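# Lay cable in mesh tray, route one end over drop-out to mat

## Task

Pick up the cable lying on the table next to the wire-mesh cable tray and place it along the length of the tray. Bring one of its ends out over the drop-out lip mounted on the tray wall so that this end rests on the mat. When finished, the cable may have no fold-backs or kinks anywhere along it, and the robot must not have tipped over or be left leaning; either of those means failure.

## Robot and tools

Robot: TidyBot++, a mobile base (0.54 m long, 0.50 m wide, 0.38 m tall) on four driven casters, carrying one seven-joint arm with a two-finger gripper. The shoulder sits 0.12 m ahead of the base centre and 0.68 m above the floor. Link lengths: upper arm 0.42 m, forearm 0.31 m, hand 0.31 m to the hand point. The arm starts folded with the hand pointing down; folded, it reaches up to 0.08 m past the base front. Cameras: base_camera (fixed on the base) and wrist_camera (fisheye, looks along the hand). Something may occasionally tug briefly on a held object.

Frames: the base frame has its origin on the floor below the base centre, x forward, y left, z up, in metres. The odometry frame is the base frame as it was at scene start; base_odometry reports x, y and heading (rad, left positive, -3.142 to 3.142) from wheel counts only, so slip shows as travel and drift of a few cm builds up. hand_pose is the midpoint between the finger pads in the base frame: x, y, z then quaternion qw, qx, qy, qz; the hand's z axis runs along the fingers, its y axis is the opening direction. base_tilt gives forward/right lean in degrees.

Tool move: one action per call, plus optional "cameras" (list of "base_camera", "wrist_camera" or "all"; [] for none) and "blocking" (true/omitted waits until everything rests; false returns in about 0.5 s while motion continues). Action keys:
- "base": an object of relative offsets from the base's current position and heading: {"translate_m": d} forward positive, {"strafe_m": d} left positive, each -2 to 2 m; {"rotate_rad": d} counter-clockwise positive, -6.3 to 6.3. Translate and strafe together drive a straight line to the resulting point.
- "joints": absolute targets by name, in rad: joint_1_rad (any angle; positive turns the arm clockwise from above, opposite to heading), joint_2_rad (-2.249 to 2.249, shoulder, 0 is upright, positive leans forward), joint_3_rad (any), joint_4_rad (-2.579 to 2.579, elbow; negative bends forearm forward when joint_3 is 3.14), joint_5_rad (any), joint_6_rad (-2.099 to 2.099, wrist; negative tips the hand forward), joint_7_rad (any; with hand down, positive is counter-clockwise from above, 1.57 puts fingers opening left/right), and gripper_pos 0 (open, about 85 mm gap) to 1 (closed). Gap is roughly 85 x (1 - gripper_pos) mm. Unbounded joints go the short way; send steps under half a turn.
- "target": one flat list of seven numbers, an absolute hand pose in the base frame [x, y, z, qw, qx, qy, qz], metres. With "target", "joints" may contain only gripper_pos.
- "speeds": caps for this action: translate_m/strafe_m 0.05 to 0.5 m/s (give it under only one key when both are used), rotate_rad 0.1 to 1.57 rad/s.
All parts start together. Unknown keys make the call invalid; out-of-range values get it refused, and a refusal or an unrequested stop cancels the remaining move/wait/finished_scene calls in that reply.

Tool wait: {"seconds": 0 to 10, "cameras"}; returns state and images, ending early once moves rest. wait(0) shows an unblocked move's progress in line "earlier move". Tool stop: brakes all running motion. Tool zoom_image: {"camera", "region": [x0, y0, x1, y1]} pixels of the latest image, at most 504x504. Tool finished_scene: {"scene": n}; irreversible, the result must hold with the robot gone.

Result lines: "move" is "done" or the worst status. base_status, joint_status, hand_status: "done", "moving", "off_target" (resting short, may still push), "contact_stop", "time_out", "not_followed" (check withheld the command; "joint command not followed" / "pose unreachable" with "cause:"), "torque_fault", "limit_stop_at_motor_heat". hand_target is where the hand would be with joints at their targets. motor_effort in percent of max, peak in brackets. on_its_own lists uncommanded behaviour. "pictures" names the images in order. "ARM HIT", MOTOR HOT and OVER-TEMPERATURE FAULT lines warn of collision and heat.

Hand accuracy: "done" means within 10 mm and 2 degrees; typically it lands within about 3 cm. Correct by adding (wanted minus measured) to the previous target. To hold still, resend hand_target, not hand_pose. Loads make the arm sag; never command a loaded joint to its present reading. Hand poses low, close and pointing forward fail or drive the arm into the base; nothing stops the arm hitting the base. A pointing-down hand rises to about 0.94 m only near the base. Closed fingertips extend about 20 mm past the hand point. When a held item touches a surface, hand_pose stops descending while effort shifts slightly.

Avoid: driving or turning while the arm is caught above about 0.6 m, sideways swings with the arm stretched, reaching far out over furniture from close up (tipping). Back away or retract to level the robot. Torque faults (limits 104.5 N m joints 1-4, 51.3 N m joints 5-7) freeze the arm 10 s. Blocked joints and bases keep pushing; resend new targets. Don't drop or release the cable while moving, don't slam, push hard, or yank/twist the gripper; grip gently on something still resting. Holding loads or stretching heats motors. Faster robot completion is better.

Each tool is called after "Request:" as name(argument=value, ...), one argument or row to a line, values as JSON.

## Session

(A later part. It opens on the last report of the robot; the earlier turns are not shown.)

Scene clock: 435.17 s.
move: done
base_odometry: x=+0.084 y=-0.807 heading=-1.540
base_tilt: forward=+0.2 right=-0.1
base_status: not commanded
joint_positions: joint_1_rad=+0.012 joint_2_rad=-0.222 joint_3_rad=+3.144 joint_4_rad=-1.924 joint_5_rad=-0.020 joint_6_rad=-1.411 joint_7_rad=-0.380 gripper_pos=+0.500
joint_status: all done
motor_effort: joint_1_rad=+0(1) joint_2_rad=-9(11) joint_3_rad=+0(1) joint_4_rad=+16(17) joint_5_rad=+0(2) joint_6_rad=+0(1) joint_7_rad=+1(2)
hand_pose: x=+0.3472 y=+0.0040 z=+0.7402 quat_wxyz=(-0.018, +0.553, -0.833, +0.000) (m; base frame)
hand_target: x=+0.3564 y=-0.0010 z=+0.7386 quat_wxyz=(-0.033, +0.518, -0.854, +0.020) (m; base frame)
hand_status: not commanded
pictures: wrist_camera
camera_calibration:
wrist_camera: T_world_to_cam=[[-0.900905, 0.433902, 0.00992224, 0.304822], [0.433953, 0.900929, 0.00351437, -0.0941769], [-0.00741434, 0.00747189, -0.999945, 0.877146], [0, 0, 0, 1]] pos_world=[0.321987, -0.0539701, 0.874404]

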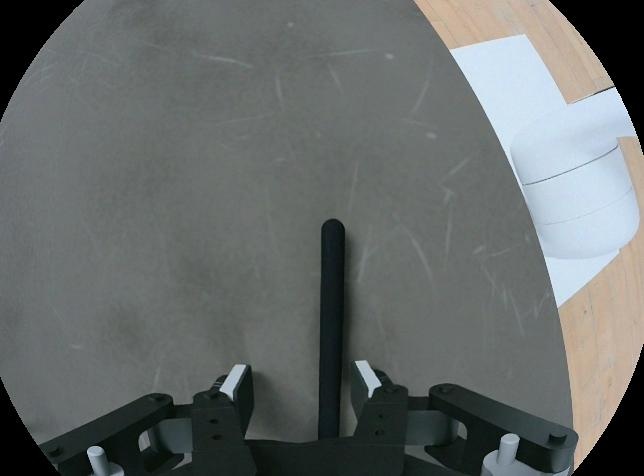

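Request:
move(
  joints={"joint_1_rad":-0.01,"joint_2_rad":-0.265,"joint_3_rad":3.1416,"joint_4_rad":-1.962,"joint_5_rad":0,"joint_6_rad":-1.37,"joint_7_rad":-0.47,"gripper_pos":0.5},
  cameras=["wrist_camera"],
)

Request:
move(
  joints={"gripper_pos":0.95},
  cameras=["wrist_camera"],
)

Scene clock: 441.07 s.
move: done
base_odometry: x=+0.084 y=-0.807 heading=-1.540
base_tilt: forward=+0.2 right=-0.1
base_status: not commanded
joint_positions: joint_1_rad=-0.003 joint_2_rad=-0.255 joint_3_rad=+3.144 joint_4_rad=-1.944 joint_5_rad=-0.020 joint_6_rad=-1.411 joint_7_rad=-0.380 gripper_pos=+0.500
joint_status: all done
motor_effort: joint_1_rad=+0(1) joint_2_rad=-9(11) joint_3_rad=+0(1) joint_4_rad=+17(18) joint_5_rad=+0(1) joint_6_rad=+0(1) joint_7_rad=+1(2)
hand_pose: x=+0.3381 y=+0.0075 z=+0.7408 quat_wxyz=(-0.023, +0.560, -0.828, +0.003) (m; base frame)
hand_target: x=+0.3438 y=+0.0036 z=+0.7379 quat_wxyz=(-0.032, +0.527, -0.849, +0.019) (m; base frame)
hand_status: not commanded
pictures: wrist_camera
camera_calibration:
wrist_camera: T_world_to_cam=[[-0.907511, 0.420027, -0.00100468, 0.305537], [0.420004, 0.907481, 0.00867568, -0.0925666], [0.00455575, 0.00745131, -0.999962, 0.873635], [0, 0, 0, 1]] pos_world=[0.312176, -0.0508411, 0.874712]

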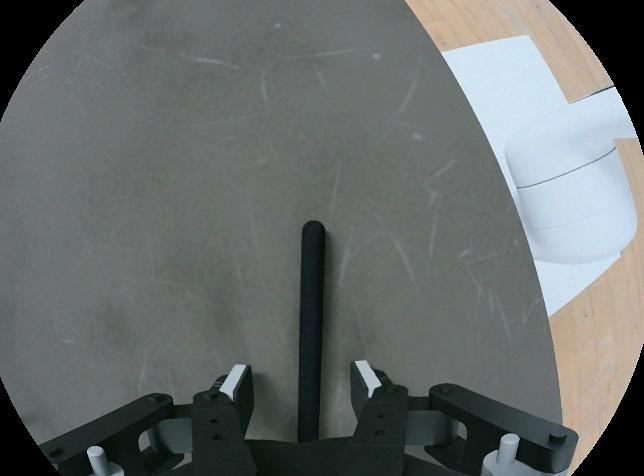

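Scene clock: 441.87 s.
move: done
base_odometry: x=+0.084 y=-0.807 heading=-1.540
base_tilt: forward=+0.1 right=-0.1
base_status: not commanded
joint_positions: joint_1_rad=-0.003 joint_2_rad=-0.257 joint_3_rad=+3.144 joint_4_rad=-1.945 joint_5_rad=-0.020 joint_6_rad=-1.411 joint_7_rad=-0.380 gripper_pos=+0.932
joint_status: all done
motor_effort: joint_1_rad=+0(1) joint_2_rad=-8(9) joint_3_rad=+0(0) joint_4_rad=+16(17) joint_5_rad=+0(1) joint_6_rad=+0(1) joint_7_rad=+1(2)
hand_pose: x=+0.3378 y=+0.0075 z=+0.7411 quat_wxyz=(-0.024, +0.560, -0.828, +0.004) (m; base frame)
hand_target: x=+0.3438 y=+0.0036 z=+0.7379 quat_wxyz=(-0.032, +0.527, -0.849, +0.019) (m; base frame)
hand_status: not commanded
pictures: wrist_camera
camera_calibration:
wrist_camera: T_world_to_cam=[[-0.907508, 0.420027, -0.00262865, 0.306459], [0.419987, 0.907481, 0.00943485, -0.0929963], [0.00634834, 0.0074582, -0.999952, 0.873363], [0, 0, 0, 1]] pos_world=[0.311627, -0.0508424, 0.875004]

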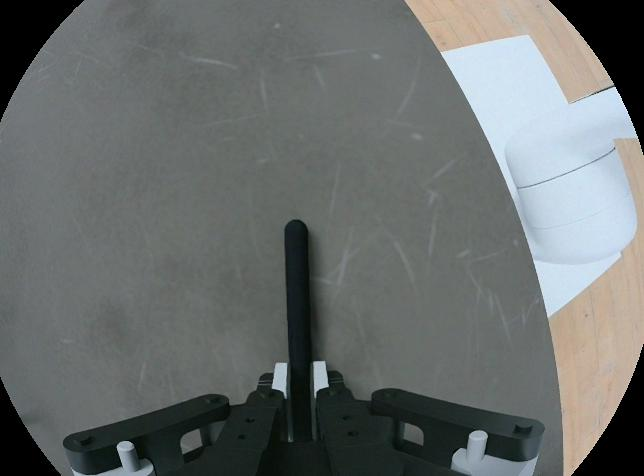

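Request:
move(
  joints={"joint_1_rad":0.01,"joint_2_rad":0.0,"joint_3_rad":3.1416,"joint_4_rad":-1.17,"joint_5_rad":0,"joint_6_rad":-1.85,"joint_7_rad":-0.2},
  cameras=["wrist_camera"],
)

Request:
move(
  base={"strafe_m":-0.15},
  speeds={"strafe_m":0.2},
  joints={"joint_1_rad":0.01,"joint_2_rad":0.47,"joint_3_rad":3.1416,"joint_4_rad":-0.60,"joint_5_rad":0,"joint_6_rad":-1.68,"joint_7_rad":0.05},
  cameras=["wrist_camera"],
)

Scene clock: 450.60 s.
move: done
base_odometry: x=+0.084 y=-0.807 heading=-1.540
base_tilt: forward=+0.2 right=-0.1
base_status: not commanded
joint_positions: joint_1_rad=-0.001 joint_2_rad=-0.019 joint_3_rad=+3.144 joint_4_rad=-1.189 joint_5_rad=-0.020 joint_6_rad=-1.797 joint_7_rad=-0.290 gripper_pos=+0.932
joint_status: all done
motor_effort: joint_1_rad=+0(1) joint_2_rad=-17(18) joint_3_rad=-1(1) joint_4_rad=+17(19) joint_5_rad=+0(2) joint_6_rad=+1(2) joint_7_rad=+1(2)
hand_pose: x=+0.4546 y=+0.0068 z=+0.9186 quat_wxyz=(-0.075, +0.597, -0.797, +0.044) (m; base frame)
hand_target: x=+0.4462 y=-0.0019 z=+0.9162 quat_wxyz=(-0.047, +0.628, -0.776, +0.039) (m; base frame)
hand_status: not commanded
pictures: wrist_camera
camera_calibration:
wrist_camera: T_world_to_cam=[[-0.934545, 0.331297, -0.129878, 0.543039], [0.327737, 0.943522, 0.0485219, -0.137275], [0.138618, 0.00278025, -0.990342, 0.981111], [0, 0, 0, 1]] pos_world=[0.416485, -0.0531131, 1.04883]

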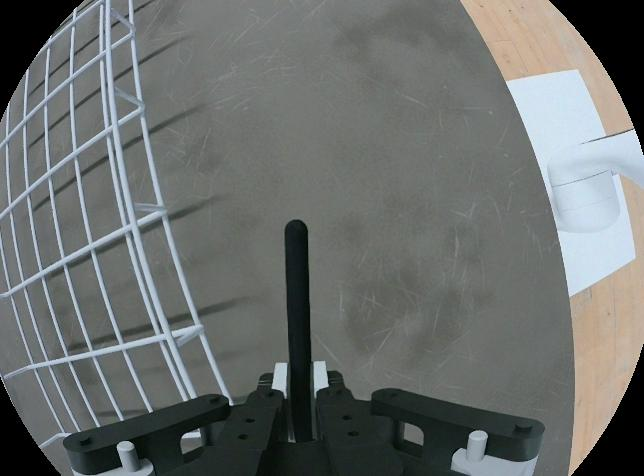

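Scene clock: 452.40 s.
move: done
base_odometry: x=-0.066 y=-0.811 heading=-1.540
base_tilt: forward=+0.3 right=+0.0
base_status: done
joint_positions: joint_1_rad=+0.009 joint_2_rad=+0.459 joint_3_rad=+3.143 joint_4_rad=-0.621 joint_5_rad=-0.020 joint_6_rad=-1.735 joint_7_rad=-0.042 gripper_pos=+0.932
joint_status: all done
motor_effort: joint_1_rad=+0(2) joint_2_rad=-35(37) joint_3_rad=-1(3) joint_4_rad=+17(18) joint_5_rad=+0(3) joint_6_rad=+2(3) joint_7_rad=+0(2)
hand_pose: x=+0.6825 y=+0.0020 z=+0.9128 quat_wxyz=(-0.123, +0.682, -0.713, +0.107) (m; base frame)
hand_target: x=+0.7041 y=-0.0045 z=+0.9201 quat_wxyz=(-0.133, +0.707, -0.680, +0.142) (m; base frame)
hand_status: not commanded
pictures: wrist_camera
camera_calibration:
wrist_camera: T_world_to_cam=[[-0.951297, 0.0981158, -0.292246, 0.917033], [0.0962989, 0.995139, 0.0206329, -0.023855], [0.29285, -0.00851497, -0.95612, 0.807359], [0, 0, 0, 1]] pos_world=[0.638232, -0.0593617, 1.04042]

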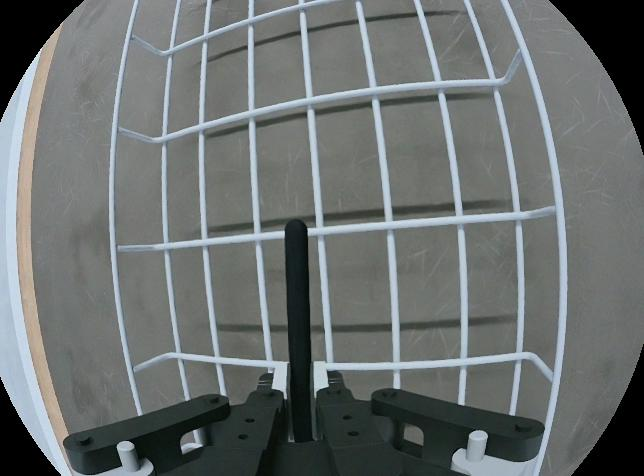

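Request:
move(
  base={"strafe_m":-0.11},
  speeds={"strafe_m":0.1},
  joints={"joint_1_rad":0.01,"joint_2_rad":0.43,"joint_3_rad":3.1416,"joint_4_rad":-0.90,"joint_5_rad":0,"joint_6_rad":-1.38,"joint_7_rad":0.1},
  cameras=["wrist_camera"],
)

Request:
move(
  joints={"joint_1_rad":0.01,"joint_2_rad":0.43,"joint_3_rad":3.1416,"joint_4_rad":-1.01,"joint_5_rad":0,"joint_6_rad":-1.27,"joint_7_rad":0.1},
  cameras=["wrist_camera"],
)

Scene clock: 460.77 s.
move: done
base_odometry: x=-0.177 y=-0.815 heading=-1.540
base_tilt: forward=+0.3 right=-0.1
base_status: done
joint_positions: joint_1_rad=+0.009 joint_2_rad=+0.441 joint_3_rad=+3.143 joint_4_rad=-0.882 joint_5_rad=-0.020 joint_6_rad=-1.438 joint_7_rad=+0.010 gripper_pos=+0.932
joint_status: all done
motor_effort: joint_1_rad=+1(3) joint_2_rad=-37(39) joint_3_rad=-1(1) joint_4_rad=+18(19) joint_5_rad=+0(2) joint_6_rad=+3(4) joint_7_rad=+0(1)
hand_pose: x=+0.7189 y=+0.0015 z=+0.8506 quat_wxyz=(-0.139, +0.695, -0.694, +0.128) (m; base frame)
hand_target: x=+0.7299 y=-0.0048 z=+0.8565 quat_wxyz=(-0.143, +0.721, -0.659, +0.160) (m; base frame)
hand_status: not commanded
pictures: wrist_camera
camera_calibration:
wrist_camera: T_world_to_cam=[[-0.93737, 0.0524011, -0.344371, 0.96792], [0.0527098, 0.998574, 0.00847285, 0.0160909], [0.344324, -0.0102095, -0.938795, 0.685458], [0, 0, 0, 1]] pos_world=[0.670432, -0.0597898, 0.976692]

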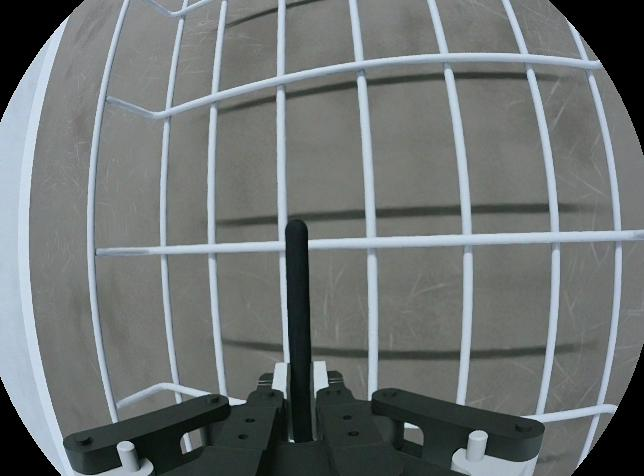

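Scene clock: 461.70 s.
move: done
base_odometry: x=-0.177 y=-0.815 heading=-1.540
base_tilt: forward=+0.2 right=+0.0
base_status: not commanded
joint_positions: joint_1_rad=+0.010 joint_2_rad=+0.433 joint_3_rad=+3.143 joint_4_rad=-0.991 joint_5_rad=-0.020 joint_6_rad=-1.328 joint_7_rad=+0.011 gripper_pos=+0.932
joint_status: all done
motor_effort: joint_1_rad=+0(2) joint_2_rad=-37(38) joint_3_rad=-1(2) joint_4_rad=+19(20) joint_5_rad=-1(2) joint_6_rad=+3(4) joint_7_rad=+2(2)
hand_pose: x=+0.7248 y=+0.0009 z=+0.8219 quat_wxyz=(-0.142, +0.693, -0.694, +0.132) (m; base frame)
hand_target: x=+0.7363 y=-0.0048 z=+0.8225 quat_wxyz=(-0.143, +0.721, -0.659, +0.160) (m; base frame)
hand_status: not commanded
pictures: wrist_camera
camera_calibration:
wrist_camera: T_world_to_cam=[[-0.934133, 0.054778, -0.352696, 0.968042], [0.0550813, 0.99844, 0.00918436, 0.0142834], [0.352649, -0.0108476, -0.935693, 0.647887], [0, 0, 0, 1]] pos_world=[0.675017, -0.0602606, 0.947516]

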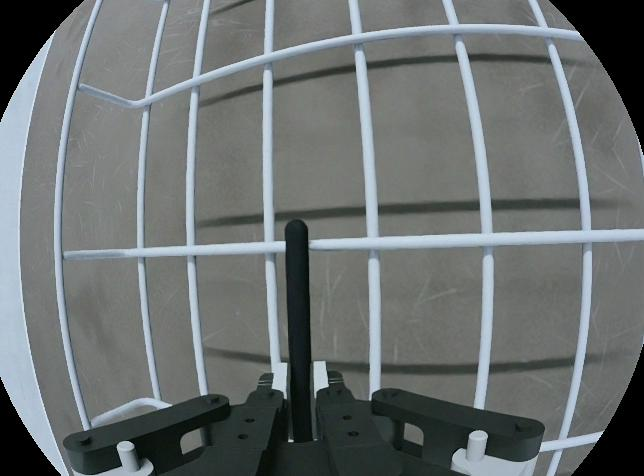

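Request:
move(
  joints={"joint_1_rad":0.01,"joint_2_rad":0.43,"joint_3_rad":3.1416,"joint_4_rad":-1.045,"joint_5_rad":0,"joint_6_rad":-1.235,"joint_7_rad":0.1},
  cameras=[],
)

Request:
move(
  joints={"gripper_pos":0.6},
  cameras=["wrist_camera"],
)

Request:
move(
  joints={"joint_1_rad":0.01,"joint_2_rad":0.45,"joint_3_rad":3.1416,"joint_4_rad":-0.62,"joint_5_rad":0,"joint_6_rad":-1.68,"joint_7_rad":0.1,"gripper_pos":0.6},
  cameras=[],
)

Request:
move(
  joints={"joint_1_rad":0.01,"joint_2_rad":0.02,"joint_3_rad":3.1416,"joint_4_rad":-1.12,"joint_5_rad":0,"joint_6_rad":-1.85,"joint_7_rad":0.05},
  cameras=["wrist_camera"],
)

Scene clock: 472.00 s.
move: done
base_odometry: x=-0.177 y=-0.815 heading=-1.540
base_tilt: forward=+0.2 right=-0.1
base_status: not commanded
joint_positions: joint_1_rad=+0.010 joint_2_rad=+0.424 joint_3_rad=+3.143 joint_4_rad=-1.020 joint_5_rad=-0.020 joint_6_rad=-1.291 joint_7_rad=+0.011 gripper_pos=+0.932
joint_status: all done
motor_effort: joint_1_rad=+1(1) joint_2_rad=-34(37) joint_3_rad=+0(1) joint_4_rad=+18(19) joint_5_rad=+1(2) joint_6_rad=+4(4) joint_7_rad=+0(2)
hand_pose: x=+0.7268 y=+0.0009 z=+0.8192 quat_wxyz=(-0.148, +0.692, -0.693, +0.137) (m; base frame)
hand_target: x=+0.7375 y=-0.0049 z=+0.8116 quat_wxyz=(-0.143, +0.721, -0.659, +0.160) (m; base frame)
hand_status: not commanded
pictures: none
No camera images: "cameras" was empty.

Scene clock: 472.73 s.
move: done
base_odometry: x=-0.177 y=-0.815 heading=-1.540
base_tilt: forward=+0.2 right=-0.2
base_status: not commanded
joint_positions: joint_1_rad=+0.010 joint_2_rad=+0.424 joint_3_rad=+3.143 joint_4_rad=-1.024 joint_5_rad=-0.020 joint_6_rad=-1.289 joint_7_rad=+0.011 gripper_pos=+0.600
joint_status: all done
motor_effort: joint_1_rad=+0(1) joint_2_rad=-36(36) joint_3_rad=-1(1) joint_4_rad=+19(19) joint_5_rad=+0(1) joint_6_rad=+3(4) joint_7_rad=+0(2)
hand_pose: x=+0.7267 y=+0.0008 z=+0.8180 quat_wxyz=(-0.148, +0.692, -0.693, +0.137) (m; base frame)
hand_target: x=+0.7375 y=-0.0049 z=+0.8116 quat_wxyz=(-0.143, +0.721, -0.659, +0.160) (m; base frame)
hand_status: not commanded
pictures: wrist_camera
camera_calibration:
wrist_camera: T_world_to_cam=[[-0.92855, 0.0552924, -0.367067, 0.976131], [0.055532, 0.998408, 0.00991678, 0.0133783], [0.367031, -0.0111758, -0.930141, 0.628612], [0, 0, 0, 1]] pos_world=[0.674923, -0.0603044, 0.942871]

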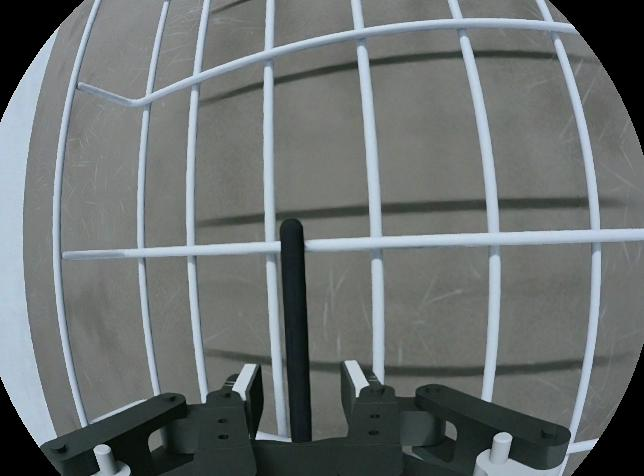

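Scene clock: 474.60 s.
move: done
base_odometry: x=-0.177 y=-0.815 heading=-1.540
base_tilt: forward=+0.2 right=-0.1
base_status: not commanded
joint_positions: joint_1_rad=+0.010 joint_2_rad=+0.429 joint_3_rad=+3.143 joint_4_rad=-0.637 joint_5_rad=-0.020 joint_6_rad=-1.628 joint_7_rad=+0.011 gripper_pos=+0.600
joint_status: all done
motor_effort: joint_1_rad=+1(1) joint_2_rad=-35(38) joint_3_rad=-1(2) joint_4_rad=+17(21) joint_5_rad=-1(2) joint_6_rad=+3(4) joint_7_rad=+1(2)
hand_pose: x=+0.7040 y=+0.0014 z=+0.9362 quat_wxyz=(-0.162, +0.691, -0.687, +0.152) (m; base frame)
hand_target: x=+0.6966 y=-0.0044 z=+0.9239 quat_wxyz=(-0.130, +0.724, -0.662, +0.145) (m; base frame)
hand_status: not commanded
pictures: none
No camera images: "cameras" was empty.

Scene clock: 476.30 s.
move: done
base_odometry: x=-0.177 y=-0.815 heading=-1.540
base_tilt: forward=+0.2 right=-0.1
base_status: not commanded
joint_positions: joint_1_rad=+0.010 joint_2_rad=+0.023 joint_3_rad=+3.143 joint_4_rad=-1.097 joint_5_rad=-0.020 joint_6_rad=-1.798 joint_7_rad=+0.011 gripper_pos=+0.600
joint_status: all done
motor_effort: joint_1_rad=+0(1) joint_2_rad=-19(37) joint_3_rad=+0(1) joint_4_rad=+16(18) joint_5_rad=+0(2) joint_6_rad=+1(4) joint_7_rad=+1(2)
hand_pose: x=+0.4807 y=+0.0035 z=+0.9361 quat_wxyz=(-0.085, +0.705, -0.700, +0.073) (m; base frame)
hand_target: x=+0.4601 y=-0.0021 z=+0.9260 quat_wxyz=(-0.052, +0.719, -0.691, +0.055) (m; base frame)
hand_status: not commanded
pictures: wrist_camera
camera_calibration:
wrist_camera: T_world_to_cam=[[-0.97987, 0.0461256, -0.194237, 0.653831], [0.0469747, 0.998896, 0.000235073, 0.0364217], [0.194033, -0.00889388, -0.980955, 0.959464], [0, 0, 0, 1]] pos_world=[0.45279, -0.0580065, 1.06818]

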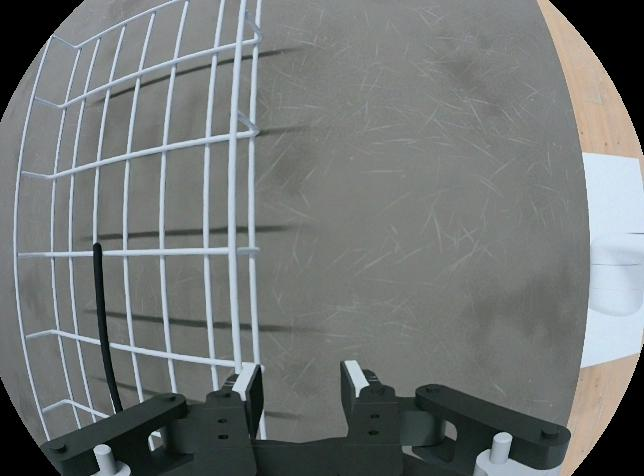

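Request:
move(
  base={"translate_m":-0.3,"strafe_m":1.3},
  joints={"joint_1_rad":0.01,"joint_2_rad":-0.4,"joint_3_rad":3.1416,"joint_4_rad":-1.5,"joint_5_rad":0,"joint_6_rad":-1.1,"joint_7_rad":1.57},
  cameras=["wrist_camera"],
)

Scene clock: 488.30 s.
move: done
base_odometry: x=+1.114 y=-0.474 heading=-1.539
base_tilt: forward=+0.2 right=-0.1
base_status: done
joint_positions: joint_1_rad=+0.010 joint_2_rad=-0.395 joint_3_rad=+3.142 joint_4_rad=-1.478 joint_5_rad=-0.020 joint_6_rad=-1.158 joint_7_rad=+1.480 gripper_pos=+0.600
joint_status: all done
motor_effort: joint_1_rad=+0(2) joint_2_rad=-6(21) joint_3_rad=+0(3) joint_4_rad=+19(20) joint_5_rad=-1(2) joint_6_rad=+6(7) joint_7_rad=+0(2)
hand_pose: x=+0.4789 y=+0.0032 z=+1.0242 quat_wxyz=(-0.027, +0.899, -0.045, +0.435) (m; base frame)
hand_target: x=+0.4870 y=-0.0023 z=+1.0288 quat_wxyz=(+0.002, +0.891, -0.005, +0.454) (m; base frame)
hand_status: not commanded
pictures: wrist_camera
camera_calibration:
wrist_camera: T_world_to_cam=[[-0.110745, -0.987647, -0.110851, 0.170894], [-0.593085, 0.155176, -0.790045, 1.15534], [0.797487, -0.0217496, -0.602944, 0.370169], [0, 0, 0, 1]] pos_world=[0.408938, -0.00244748, 1.15491]

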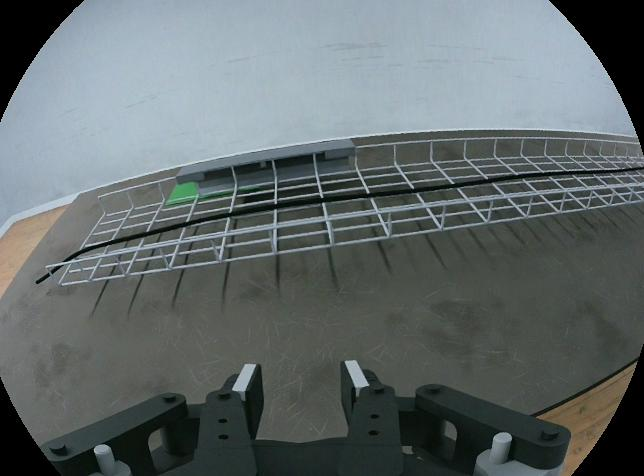

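Request:
zoom_image(
  camera="wrist_camera",
  region=[20, 130, 360, 310],
)

Scaled by 1.482.

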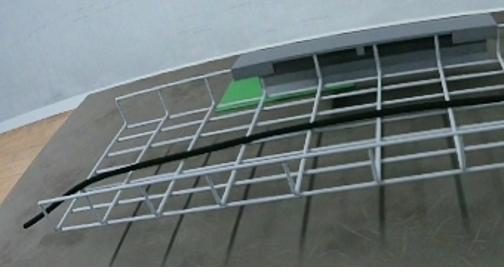

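Request:
move(
  base={"translate_m":0.1,"strafe_m":1.5},
  joints={"joint_1_rad":0.01,"joint_2_rad":-0.2,"joint_3_rad":3.1416,"joint_4_rad":-1.5,"joint_5_rad":0,"joint_6_rad":-1.5,"joint_7_rad":1.57},
)

Scene clock: 510.40 s.
move: done
base_odometry: x=+2.616 y=-0.527 heading=-1.539
base_tilt: forward=+0.2 right=-0.1
base_status: done
joint_positions: joint_1_rad=+0.010 joint_2_rad=-0.201 joint_3_rad=+3.142 joint_4_rad=-1.487 joint_5_rad=-0.020 joint_6_rad=-1.449 joint_7_rad=+1.481 gripper_pos=+0.600
joint_status: all done
motor_effort: joint_1_rad=+0(1) joint_2_rad=-12(16) joint_3_rad=-1(2) joint_4_rad=+18(21) joint_5_rad=+0(2) joint_6_rad=+3(7) joint_7_rad=+0(2)
hand_pose: x=+0.4598 y=+0.0039 z=+0.8967 quat_wxyz=(-0.018, +0.978, -0.048, +0.201) (m; base frame)
hand_target: x=+0.4426 y=-0.0019 z=+0.8850 quat_wxyz=(+0.001, +0.985, -0.005, +0.170) (m; base frame)
hand_status: not commanded
pictures: base_camera, wrist_camera
camera_calibration:
wrist_camera: T_world_to_cam=[[-0.145343, -0.988167, -0.0489997, 0.115757], [-0.897575, 0.152529, -0.413634, 0.845656], [0.416214, -0.0161378, -0.909124, 0.758341], [0, 0, 0, 1]] pos_world=[0.460232, -0.00236153, 1.04489]

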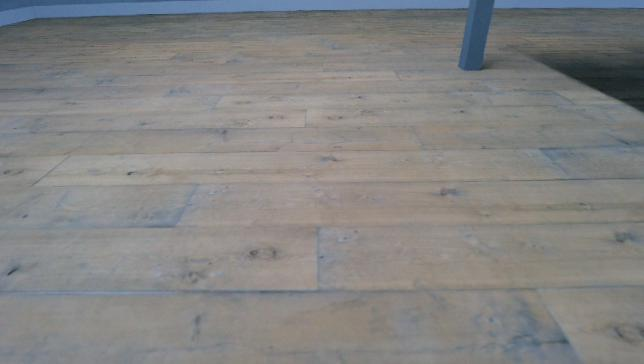

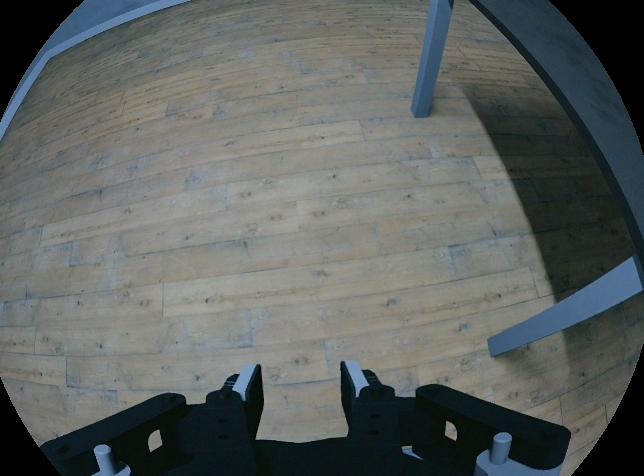

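Request:
move(
  base={"translate_m":1.97,"rotate_rad":3.1356},
)

Scene clock: 519.77 s.
move: done
base_odometry: x=+2.679 y=-2.496 heading=+1.598
base_tilt: forward=+0.2 right=+0.0
base_status: done
joint_positions: joint_1_rad=+0.010 joint_2_rad=-0.203 joint_3_rad=+3.142 joint_4_rad=-1.487 joint_5_rad=-0.020 joint_6_rad=-1.455 joint_7_rad=+1.481 gripper_pos=+0.600
joint_status: not commanded
motor_effort: joint_1_rad=+0(2) joint_2_rad=-12(15) joint_3_rad=-1(2) joint_4_rad=+18(19) joint_5_rad=+0(2) joint_6_rad=+3(4) joint_7_rad=+1(2)
hand_pose: x=+0.4578 y=+0.0040 z=+0.8967 quat_wxyz=(-0.018, +0.979, -0.048, +0.200) (m; base frame)
hand_target: x=+0.4426 y=-0.0019 z=+0.8850 quat_wxyz=(+0.001, +0.985, -0.005, +0.170) (m; base frame)
hand_status: not commanded
pictures: base_camera, wrist_camera
camera_calibration:
wrist_camera: T_world_to_cam=[[-0.145182, -0.988218, -0.0484521, 0.114994], [-0.899047, 0.15221, -0.410544, 0.841774], [0.413082, -0.0160427, -0.910553, 0.761883], [0, 0, 0, 1]] pos_world=[0.45877, -0.00226453, 1.04489]

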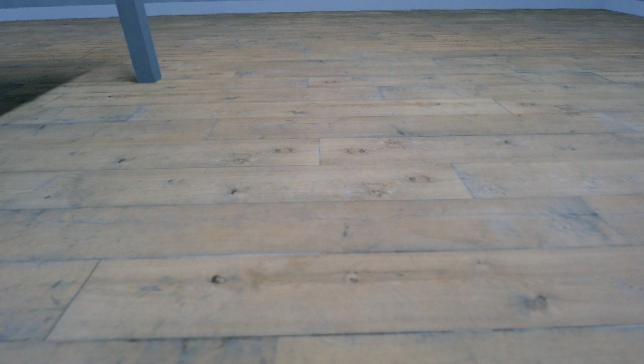

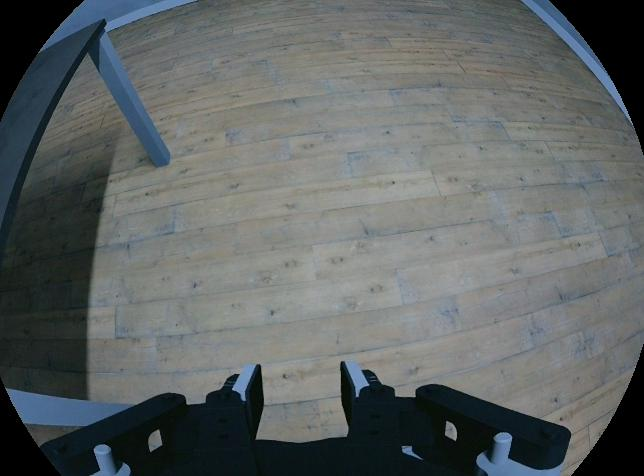

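Request:
move(
  base={"strafe_m":1.0},
  joints={"joint_1_rad":0.01,"joint_2_rad":-0.4,"joint_3_rad":3.1416,"joint_4_rad":-1.5,"joint_5_rad":0,"joint_6_rad":-1.1,"joint_7_rad":1.57},
)

Scene clock: 530.73 s.
move: done
base_odometry: x=+1.680 y=-2.523 heading=+1.598
base_tilt: forward=+0.2 right=-0.1
base_status: done
joint_positions: joint_1_rad=+0.010 joint_2_rad=-0.402 joint_3_rad=+3.141 joint_4_rad=-1.487 joint_5_rad=-0.020 joint_6_rad=-1.157 joint_7_rad=+1.481 gripper_pos=+0.600
joint_status: all done
motor_effort: joint_1_rad=+0(1) joint_2_rad=-5(15) joint_3_rad=+0(3) joint_4_rad=+19(20) joint_5_rad=-1(2) joint_6_rad=+7(7) joint_7_rad=+1(2)
hand_pose: x=+0.4761 y=+0.0035 z=+1.0222 quat_wxyz=(-0.027, +0.899, -0.045, +0.434) (m; base frame)
hand_target: x=+0.4870 y=-0.0023 z=+1.0288 quat_wxyz=(+0.002, +0.891, -0.005, +0.454) (m; base frame)
hand_status: not commanded
pictures: base_camera, wrist_camera
camera_calibration:
wrist_camera: T_world_to_cam=[[-0.110019, -0.987827, -0.109972, 0.169441], [-0.594326, 0.154067, -0.789329, 1.15198], [0.796663, -0.0214819, -0.604041, 0.372668], [0, 0, 0, 1]] pos_world=[0.406405, -0.00209839, 1.15304]

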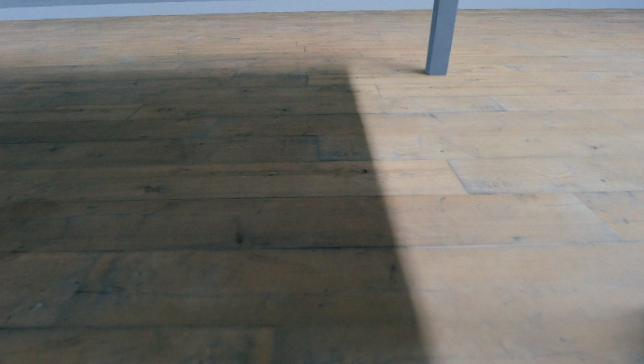

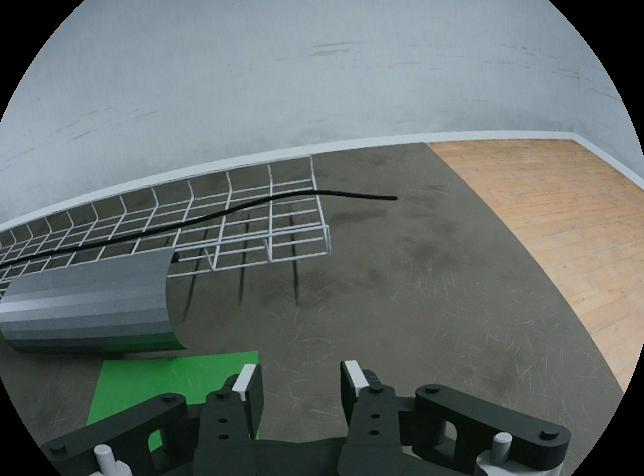

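Request:
move(
  base={"translate_m":0.235},
  joints={"joint_1_rad":0.12,"joint_2_rad":0.02,"joint_3_rad":3.1416,"joint_4_rad":-1.12,"joint_5_rad":0,"joint_6_rad":-1.85,"joint_7_rad":3.1,"gripper_pos":0.5},
)

Request:
move(
  joints={"joint_1_rad":0.12,"joint_2_rad":0.5,"joint_3_rad":3.1416,"joint_4_rad":-0.45,"joint_5_rad":0,"joint_6_rad":-1.75,"joint_7_rad":3.1},
)

Scene clock: 573.10 s.
move: done
base_odometry: x=+1.673 y=-2.288 heading=+1.599
base_tilt: forward=+0.2 right=-0.2
base_status: done
joint_positions: joint_1_rad=+0.109 joint_2_rad=+0.009 joint_3_rad=+3.141 joint_4_rad=-1.138 joint_5_rad=-0.020 joint_6_rad=-1.796 joint_7_rad=+3.007 gripper_pos=+0.500
joint_status: all done
motor_effort: joint_1_rad=+0(1) joint_2_rad=-18(21) joint_3_rad=+0(1) joint_4_rad=+17(19) joint_5_rad=+0(2) joint_6_rad=+1(7) joint_7_rad=+1(2)
hand_pose: x=+0.4695 y=-0.0307 z=+0.9264 quat_wxyz=(+0.062, +0.782, +0.616, +0.077) (m; base frame)
hand_target: x=+0.4578 y=-0.0395 z=+0.9260 quat_wxyz=(+0.056, +0.760, +0.646, +0.051) (m; base frame)
hand_status: not commanded
pictures: base_camera, wrist_camera
camera_calibration:
wrist_camera: T_world_to_cam=[[0.934232, -0.282956, 0.217134, -0.647265], [-0.27177, -0.958998, -0.0804029, 0.23534], [0.230982, 0.0161043, -0.972825, 0.927761], [0, 0, 0, 1]] pos_world=[0.454357, 0.0276015, 1.06201]

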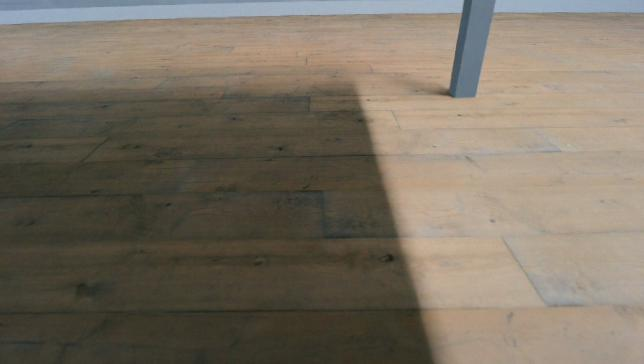

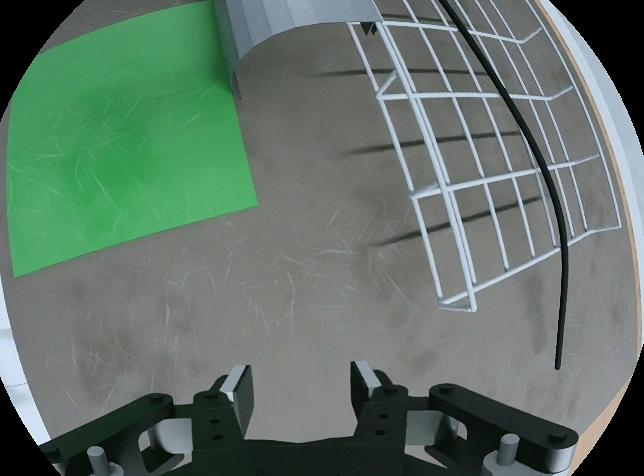

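Scene clock: 575.03 s.
move: done
base_odometry: x=+1.673 y=-2.288 heading=+1.599
base_tilt: forward=+0.2 right=-0.1
base_status: not commanded
joint_positions: joint_1_rad=+0.122 joint_2_rad=+0.461 joint_3_rad=+3.141 joint_4_rad=-0.466 joint_5_rad=-0.020 joint_6_rad=-1.796 joint_7_rad=+3.010 gripper_pos=+0.500
joint_status: all done
motor_effort: joint_1_rad=-1(3) joint_2_rad=-31(36) joint_3_rad=-1(1) joint_4_rad=+16(18) joint_5_rad=+0(2) joint_6_rad=+3(4) joint_7_rad=-1(2)
hand_pose: x=+0.6808 y=-0.0612 z=+0.9627 quat_wxyz=(+0.139, +0.771, +0.602, +0.154) (m; base frame)
hand_target: x=+0.7054 y=-0.0694 z=+0.9525 quat_wxyz=(+0.161, +0.743, +0.632, +0.149) (m; base frame)
hand_status: not commanded
pictures: base_camera, wrist_camera
camera_calibration:
wrist_camera: T_world_to_cam=[[0.861184, -0.283998, 0.421553, -1.0083], [-0.260438, -0.958753, -0.113861, 0.290975], [0.436501, -0.0117337, -0.899627, 0.702683], [0, 0, 0, 1]] pos_world=[0.637395, 0.000861948, 1.09034]

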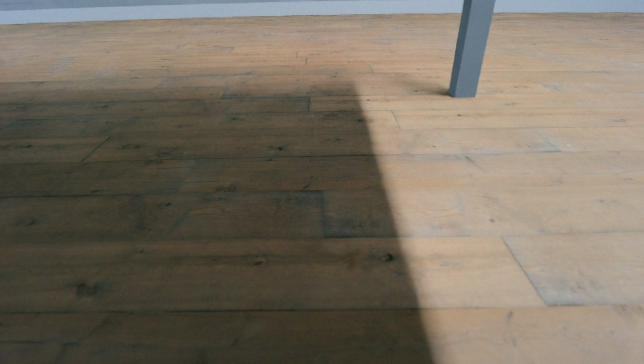

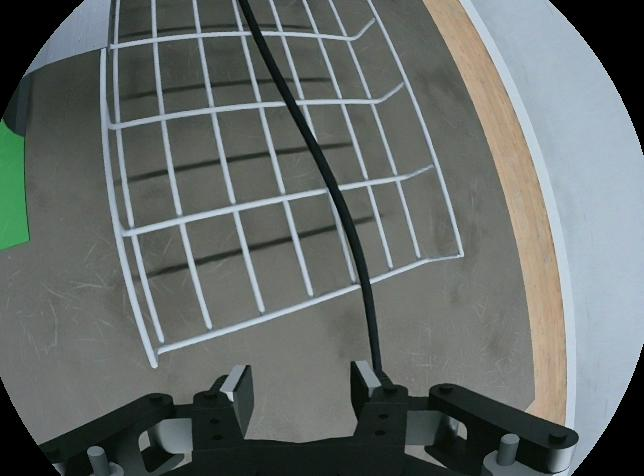

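Request:
move(
  base={"translate_m":0.03},
  joints={"joint_1_rad":0.16,"joint_2_rad":0.6,"joint_3_rad":3.1416,"joint_4_rad":-0.46,"joint_5_rad":0,"joint_6_rad":-1.68,"joint_7_rad":3.12},
  cameras=["wrist_camera"],
)

Scene clock: 595.60 s.
move: time_out
base_odometry: x=+1.672 y=-2.262 heading=+1.599
base_tilt: forward=+0.1 right=-0.1
base_status: translate_m time_out (by the wheels' count: +0.026 of +0.030)
joint_positions: joint_1_rad=+0.190 joint_2_rad=+0.531 joint_3_rad=+3.141 joint_4_rad=-0.466 joint_5_rad=-0.020 joint_6_rad=-1.734 joint_7_rad=+3.030 gripper_pos=+0.500
joint_status: joint_2_rad off_target (ended at +0.531, target +0.600); the others done
motor_effort: joint_1_rad=-6(9) joint_2_rad=-26(31) joint_3_rad=-1(2) joint_4_rad=+16(18) joint_5_rad=+0(2) joint_6_rad=+3(4) joint_7_rad=+1(2)
hand_pose: x=+0.7109 y=-0.1062 z=+0.9298 quat_wxyz=(+0.143, +0.786, +0.583, +0.145) (m; base frame)
hand_target: x=+0.7446 y=-0.0996 z=+0.8962 quat_wxyz=(+0.150, +0.753, +0.627, +0.131) (m; base frame)
hand_status: not commanded
pictures: wrist_camera
camera_calibration:
wrist_camera: T_world_to_cam=[[0.84908, -0.325164, 0.416331, -1.02408], [-0.310003, -0.94484, -0.105712, 0.281012], [0.42774, -0.0393061, -0.903047, 0.665818], [0, 0, 0, 1]] pos_world=[0.671845, -0.0413128, 1.05733]

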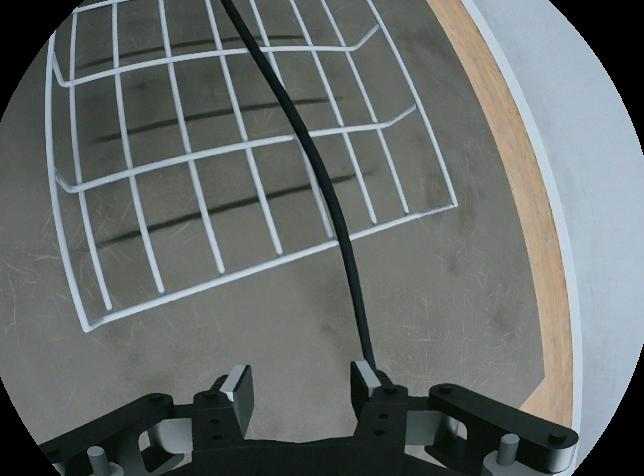

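Request:
move(
)

Scene clock: 617.77 s.
base_odometry: x=+1.672 y=-2.262 heading=+1.599
base_tilt: forward=+0.2 right=-0.1
base_status: translate_m time_out (by the wheels' count: +0.026 of +0.030)
joint_positions: joint_1_rad=+0.190 joint_2_rad=+0.531 joint_3_rad=+3.141 joint_4_rad=-0.466 joint_5_rad=-0.020 joint_6_rad=-1.734 joint_7_rad=+3.030 gripper_pos=+0.500
joint_status: joint_2_rad off_target (ended at +0.531, target +0.600); the others done
motor_effort: joint_1_rad=-6(9) joint_2_rad=-25(31) joint_3_rad=-1(2) joint_4_rad=+17(18) joint_5_rad=+0(2) joint_6_rad=+3(4) joint_7_rad=+1(2)
hand_pose: x=+0.7109 y=-0.1062 z=+0.9298 quat_wxyz=(+0.143, +0.786, +0.584, +0.145) (m; base frame)
hand_target: x=+0.7446 y=-0.0996 z=+0.8962 quat_wxyz=(+0.150, +0.753, +0.627, +0.131) (m; base frame)
hand_status: not commanded
pictures: base_camera, wrist_camera
camera_calibration:
wrist_camera: T_world_to_cam=[[0.849068, -0.325042, 0.41645, -1.02421], [-0.309888, -0.944882, -0.105681, 0.280903], [0.427847, -0.0393222, -0.902996, 0.665692], [0, 0, 0, 1]] pos_world=[0.671858, -0.0413146, 1.05734]

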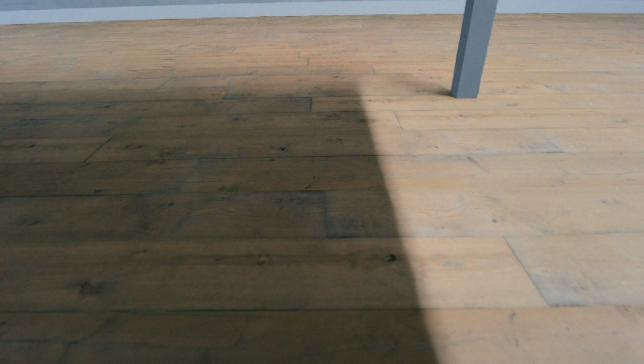

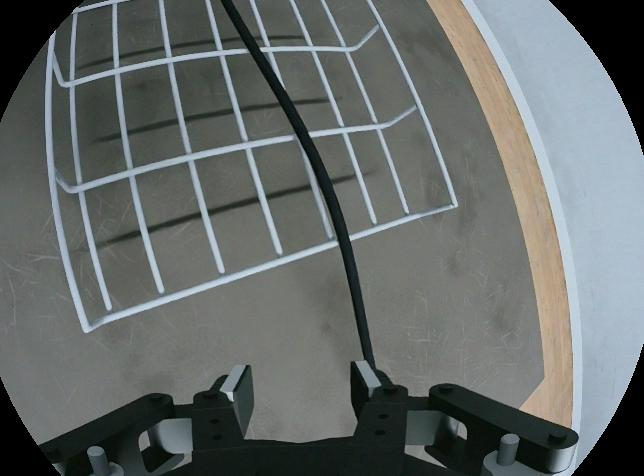

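Request:
move(
  base={"translate_m":-0.052},
  joints={"joint_1_rad":0.14,"joint_2_rad":0.5,"joint_3_rad":3.1416,"joint_4_rad":-0.7,"joint_5_rad":0,"joint_6_rad":-1.40,"joint_7_rad":3.12},
)

Scene clock: 641.27 s.
move: done
base_odometry: x=+1.674 y=-2.314 heading=+1.599
base_tilt: forward=+0.2 right=-0.1
base_status: done
joint_positions: joint_1_rad=+0.150 joint_2_rad=+0.501 joint_3_rad=+3.141 joint_4_rad=-0.677 joint_5_rad=-0.020 joint_6_rad=-1.457 joint_7_rad=+3.031 gripper_pos=+0.500
joint_status: all done
motor_effort: joint_1_rad=+0(6) joint_2_rad=-38(45) joint_3_rad=-1(2) joint_4_rad=+18(19) joint_5_rad=+0(2) joint_6_rad=+4(4) joint_7_rad=+1(2)
hand_pose: x=+0.7564 y=-0.0886 z=+0.8987 quat_wxyz=(+0.173, +0.767, +0.591, +0.181) (m; base frame)
hand_target: x=+0.7680 y=-0.0901 z=+0.8982 quat_wxyz=(+0.200, +0.734, +0.624, +0.178) (m; base frame)
hand_status: not commanded
pictures: base_camera, wrist_camera
camera_calibration:
wrist_camera: T_world_to_cam=[[0.816676, -0.289229, 0.499387, -1.09101], [-0.265502, -0.956631, -0.119859, 0.28652], [0.512396, -0.0347024, -0.858048, 0.514967], [0, 0, 0, 1]] pos_world=[0.703204, -0.0235862, 1.02104]

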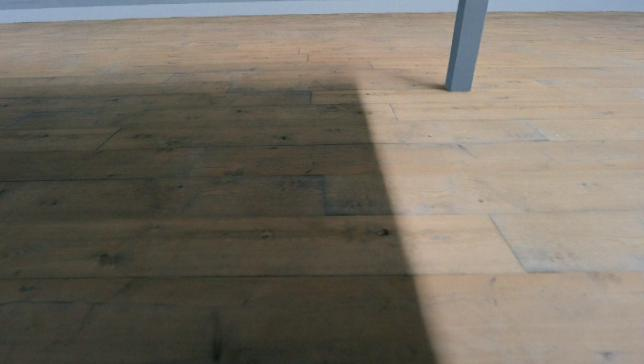

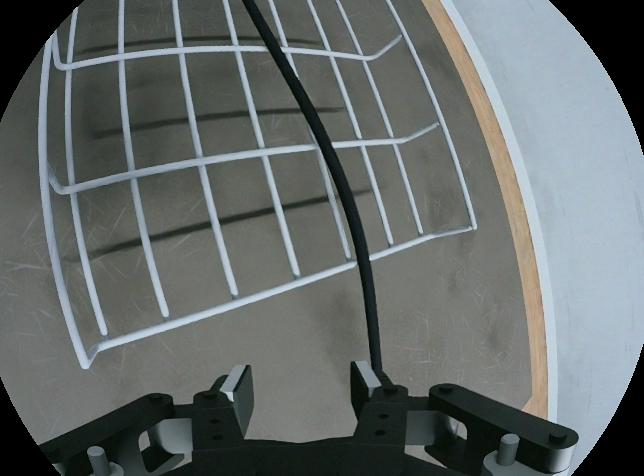

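Request:
move(
  joints={"joint_1_rad":0.205,"joint_2_rad":0.55,"joint_3_rad":3.1416,"joint_4_rad":-0.8,"joint_5_rad":0,"joint_6_rad":-1.18,"joint_7_rad":3.2},
  cameras=["wrist_camera"],
)

Scene clock: 671.90 s.
move: done
base_odometry: x=+1.674 y=-2.314 heading=+1.599
base_tilt: forward=+0.3 right=-0.1
base_status: not commanded
joint_positions: joint_1_rad=+0.203 joint_2_rad=+0.543 joint_3_rad=+3.141 joint_4_rad=-0.782 joint_5_rad=-0.020 joint_6_rad=-1.236 joint_7_rad=+3.110 gripper_pos=+0.500
joint_status: all done
motor_effort: joint_1_rad=+0(3) joint_2_rad=-40(44) joint_3_rad=-1(3) joint_4_rad=+19(21) joint_5_rad=+0(1) joint_6_rad=+5(5) joint_7_rad=+1(2)
hand_pose: x=+0.7992 y=-0.1326 z=+0.8585 quat_wxyz=(+0.213, +0.752, +0.593, +0.192) (m; base frame)
hand_target: x=+0.8099 y=-0.1423 z=+0.8545 quat_wxyz=(+0.239, +0.722, +0.623, +0.183) (m; base frame)
hand_status: not commanded
pictures: wrist_camera
camera_calibration:
wrist_camera: T_world_to_cam=[[0.783105, -0.25289, 0.568149, -1.14598], [-0.248359, -0.964745, -0.0870949, 0.208044], [0.570144, -0.0729007, -0.818304, 0.371701], [0, 0, 0, 1]] pos_world=[0.737172, -0.0620014, 0.973374]

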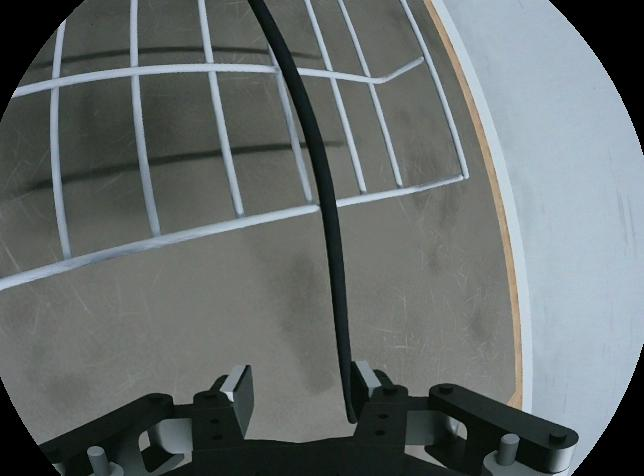

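Request:
move(
  joints={"joint_1_rad":0.17,"joint_2_rad":0.605,"joint_3_rad":3.1416,"joint_4_rad":-0.843,"joint_5_rad":0,"joint_6_rad":-1.05,"joint_7_rad":3.23},
  cameras=["wrist_camera"],
)

Scene clock: 696.73 s.
move: done
base_odometry: x=+1.674 y=-2.314 heading=+1.599
base_tilt: forward=+0.2 right=+0.0
base_status: not commanded
joint_positions: joint_1_rad=+0.175 joint_2_rad=+0.596 joint_3_rad=+3.141 joint_4_rad=-0.826 joint_5_rad=-0.020 joint_6_rad=-1.101 joint_7_rad=+3.141 gripper_pos=+0.500
joint_status: all done
motor_effort: joint_1_rad=+0(1) joint_2_rad=-42(46) joint_3_rad=-1(2) joint_4_rad=+20(21) joint_5_rad=-1(2) joint_6_rad=+5(5) joint_7_rad=+0(1)
hand_pose: x=+0.8368 y=-0.1195 z=+0.8231 quat_wxyz=(+0.227, +0.731, +0.611, +0.203) (m; base frame)
hand_target: x=+0.8467 y=-0.1235 z=+0.8174 quat_wxyz=(+0.251, +0.698, +0.643, +0.193) (m; base frame)
hand_status: not commanded
pictures: wrist_camera
camera_calibration:
wrist_camera: T_world_to_cam=[[0.774496, -0.198793, 0.600531, -1.16497], [-0.195583, -0.978075, -0.0715308, 0.168328], [0.601584, -0.0620535, -0.796396, 0.279158], [0, 0, 0, 1]] pos_world=[0.767248, -0.0496275, 0.93396]

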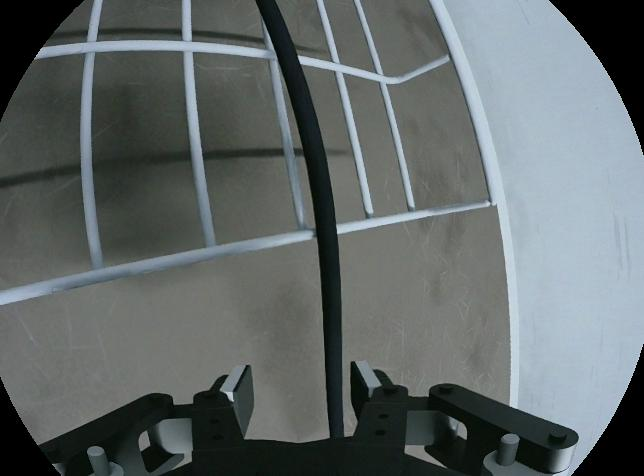

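Request:
move(
  joints={"joint_1_rad": 0.172, "joint_2_rad": 0.64, "joint_3_rad": 3.1416, "joint_4_rad": -0.825, "joint_5_rad": 0, "joint_6_rad": -1.03, "joint_7_rad": 3.23, "gripper_pos": 0.5},
)

Scene clock: 720.83 s.
move: done
base_odometry: x=+1.674 y=-2.314 heading=+1.599
base_tilt: forward=+0.2 right=-0.1
base_status: not commanded
joint_positions: joint_1_rad=+0.175 joint_2_rad=+0.624 joint_3_rad=+3.141 joint_4_rad=-0.824 joint_5_rad=-0.020 joint_6_rad=-1.083 joint_7_rad=+3.141 gripper_pos=+0.500
joint_status: all done
motor_effort: joint_1_rad=+0(1) joint_2_rad=-44(45) joint_3_rad=-1(2) joint_4_rad=+19(20) joint_5_rad=+0(2) joint_6_rad=+5(5) joint_7_rad=+0(1)
hand_pose: x=+0.8452 y=-0.1211 z=+0.8067 quat_wxyz=(+0.224, +0.732, +0.611, +0.201) (m; base frame)
hand_target: x=+0.8596 y=-0.1273 z=+0.8041 quat_wxyz=(+0.252, +0.698, +0.642, +0.194) (m; base frame)
hand_status: not commanded
pictures: base_camera, wrist_camera
camera_calibration:
wrist_camera: T_world_to_cam=[[0.779344, -0.199972, 0.59383, -1.16081], [-0.19652, -0.977897, -0.0713928, 0.168], [0.594981, -0.0610602, -0.801417, 0.270636], [0, 0, 0, 1]] pos_world=[0.776659, -0.0513168, 0.918208]

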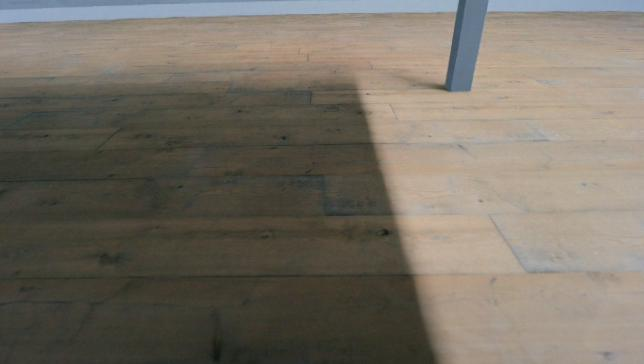

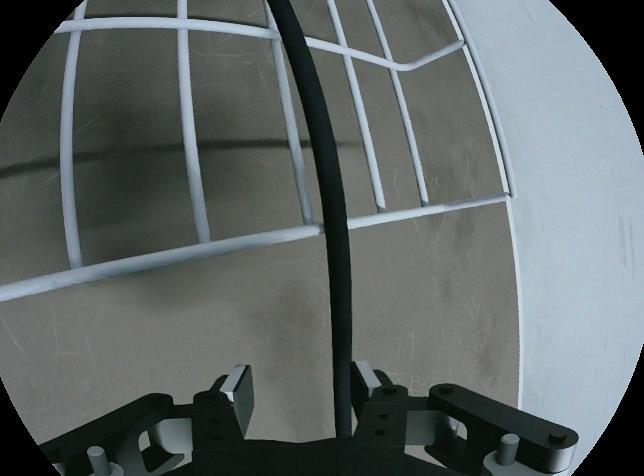

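Request:
move(
  joints={"joint_1_rad": 0.172, "joint_2_rad": 0.67, "joint_3_rad": 3.1416, "joint_4_rad": -0.825, "joint_5_rad": 0, "joint_6_rad": -1.0, "joint_7_rad": 3.23, "gripper_pos": 0.45},
  cameras=["wrist_camera"],
)

Scene clock: 733.90 s.
move: done
base_odometry: x=+1.674 y=-2.314 heading=+1.599
base_tilt: forward=+0.2 right=+0.0
base_status: not commanded
joint_positions: joint_1_rad=+0.175 joint_2_rad=+0.653 joint_3_rad=+3.141 joint_4_rad=-0.824 joint_5_rad=-0.020 joint_6_rad=-1.052 joint_7_rad=+3.141 gripper_pos=+0.450
joint_status: all done
motor_effort: joint_1_rad=+0(1) joint_2_rad=-44(46) joint_3_rad=-1(2) joint_4_rad=+19(21) joint_5_rad=-1(1) joint_6_rad=+5(6) joint_7_rad=+1(2)
hand_pose: x=+0.8563 y=-0.1231 z=+0.7908 quat_wxyz=(+0.224, +0.732, +0.611, +0.201) (m; base frame)
hand_target: x=+0.8703 y=-0.1291 z=+0.7869 quat_wxyz=(+0.252, +0.698, +0.642, +0.194) (m; base frame)
hand_status: not commanded
pictures: wrist_camera
camera_calibration:
wrist_camera: T_world_to_cam=[[0.778023, -0.200286, 0.595454, -1.16059], [-0.196977, -0.977796, -0.071518, 0.167544], [0.596557, -0.0616483, -0.8002, 0.248828], [0, 0, 0, 1]] pos_world=[0.787532, -0.0532864, 0.902175]

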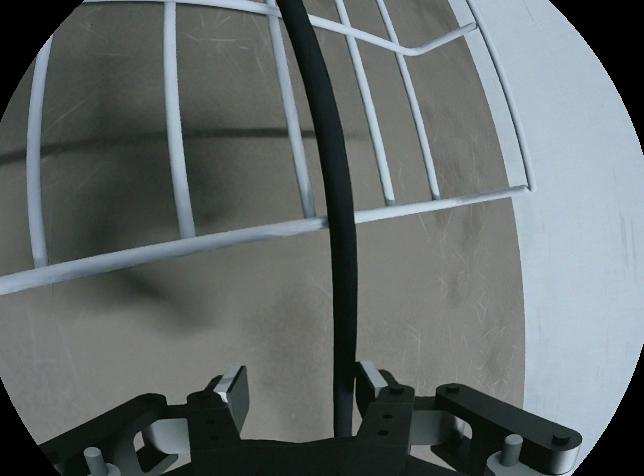

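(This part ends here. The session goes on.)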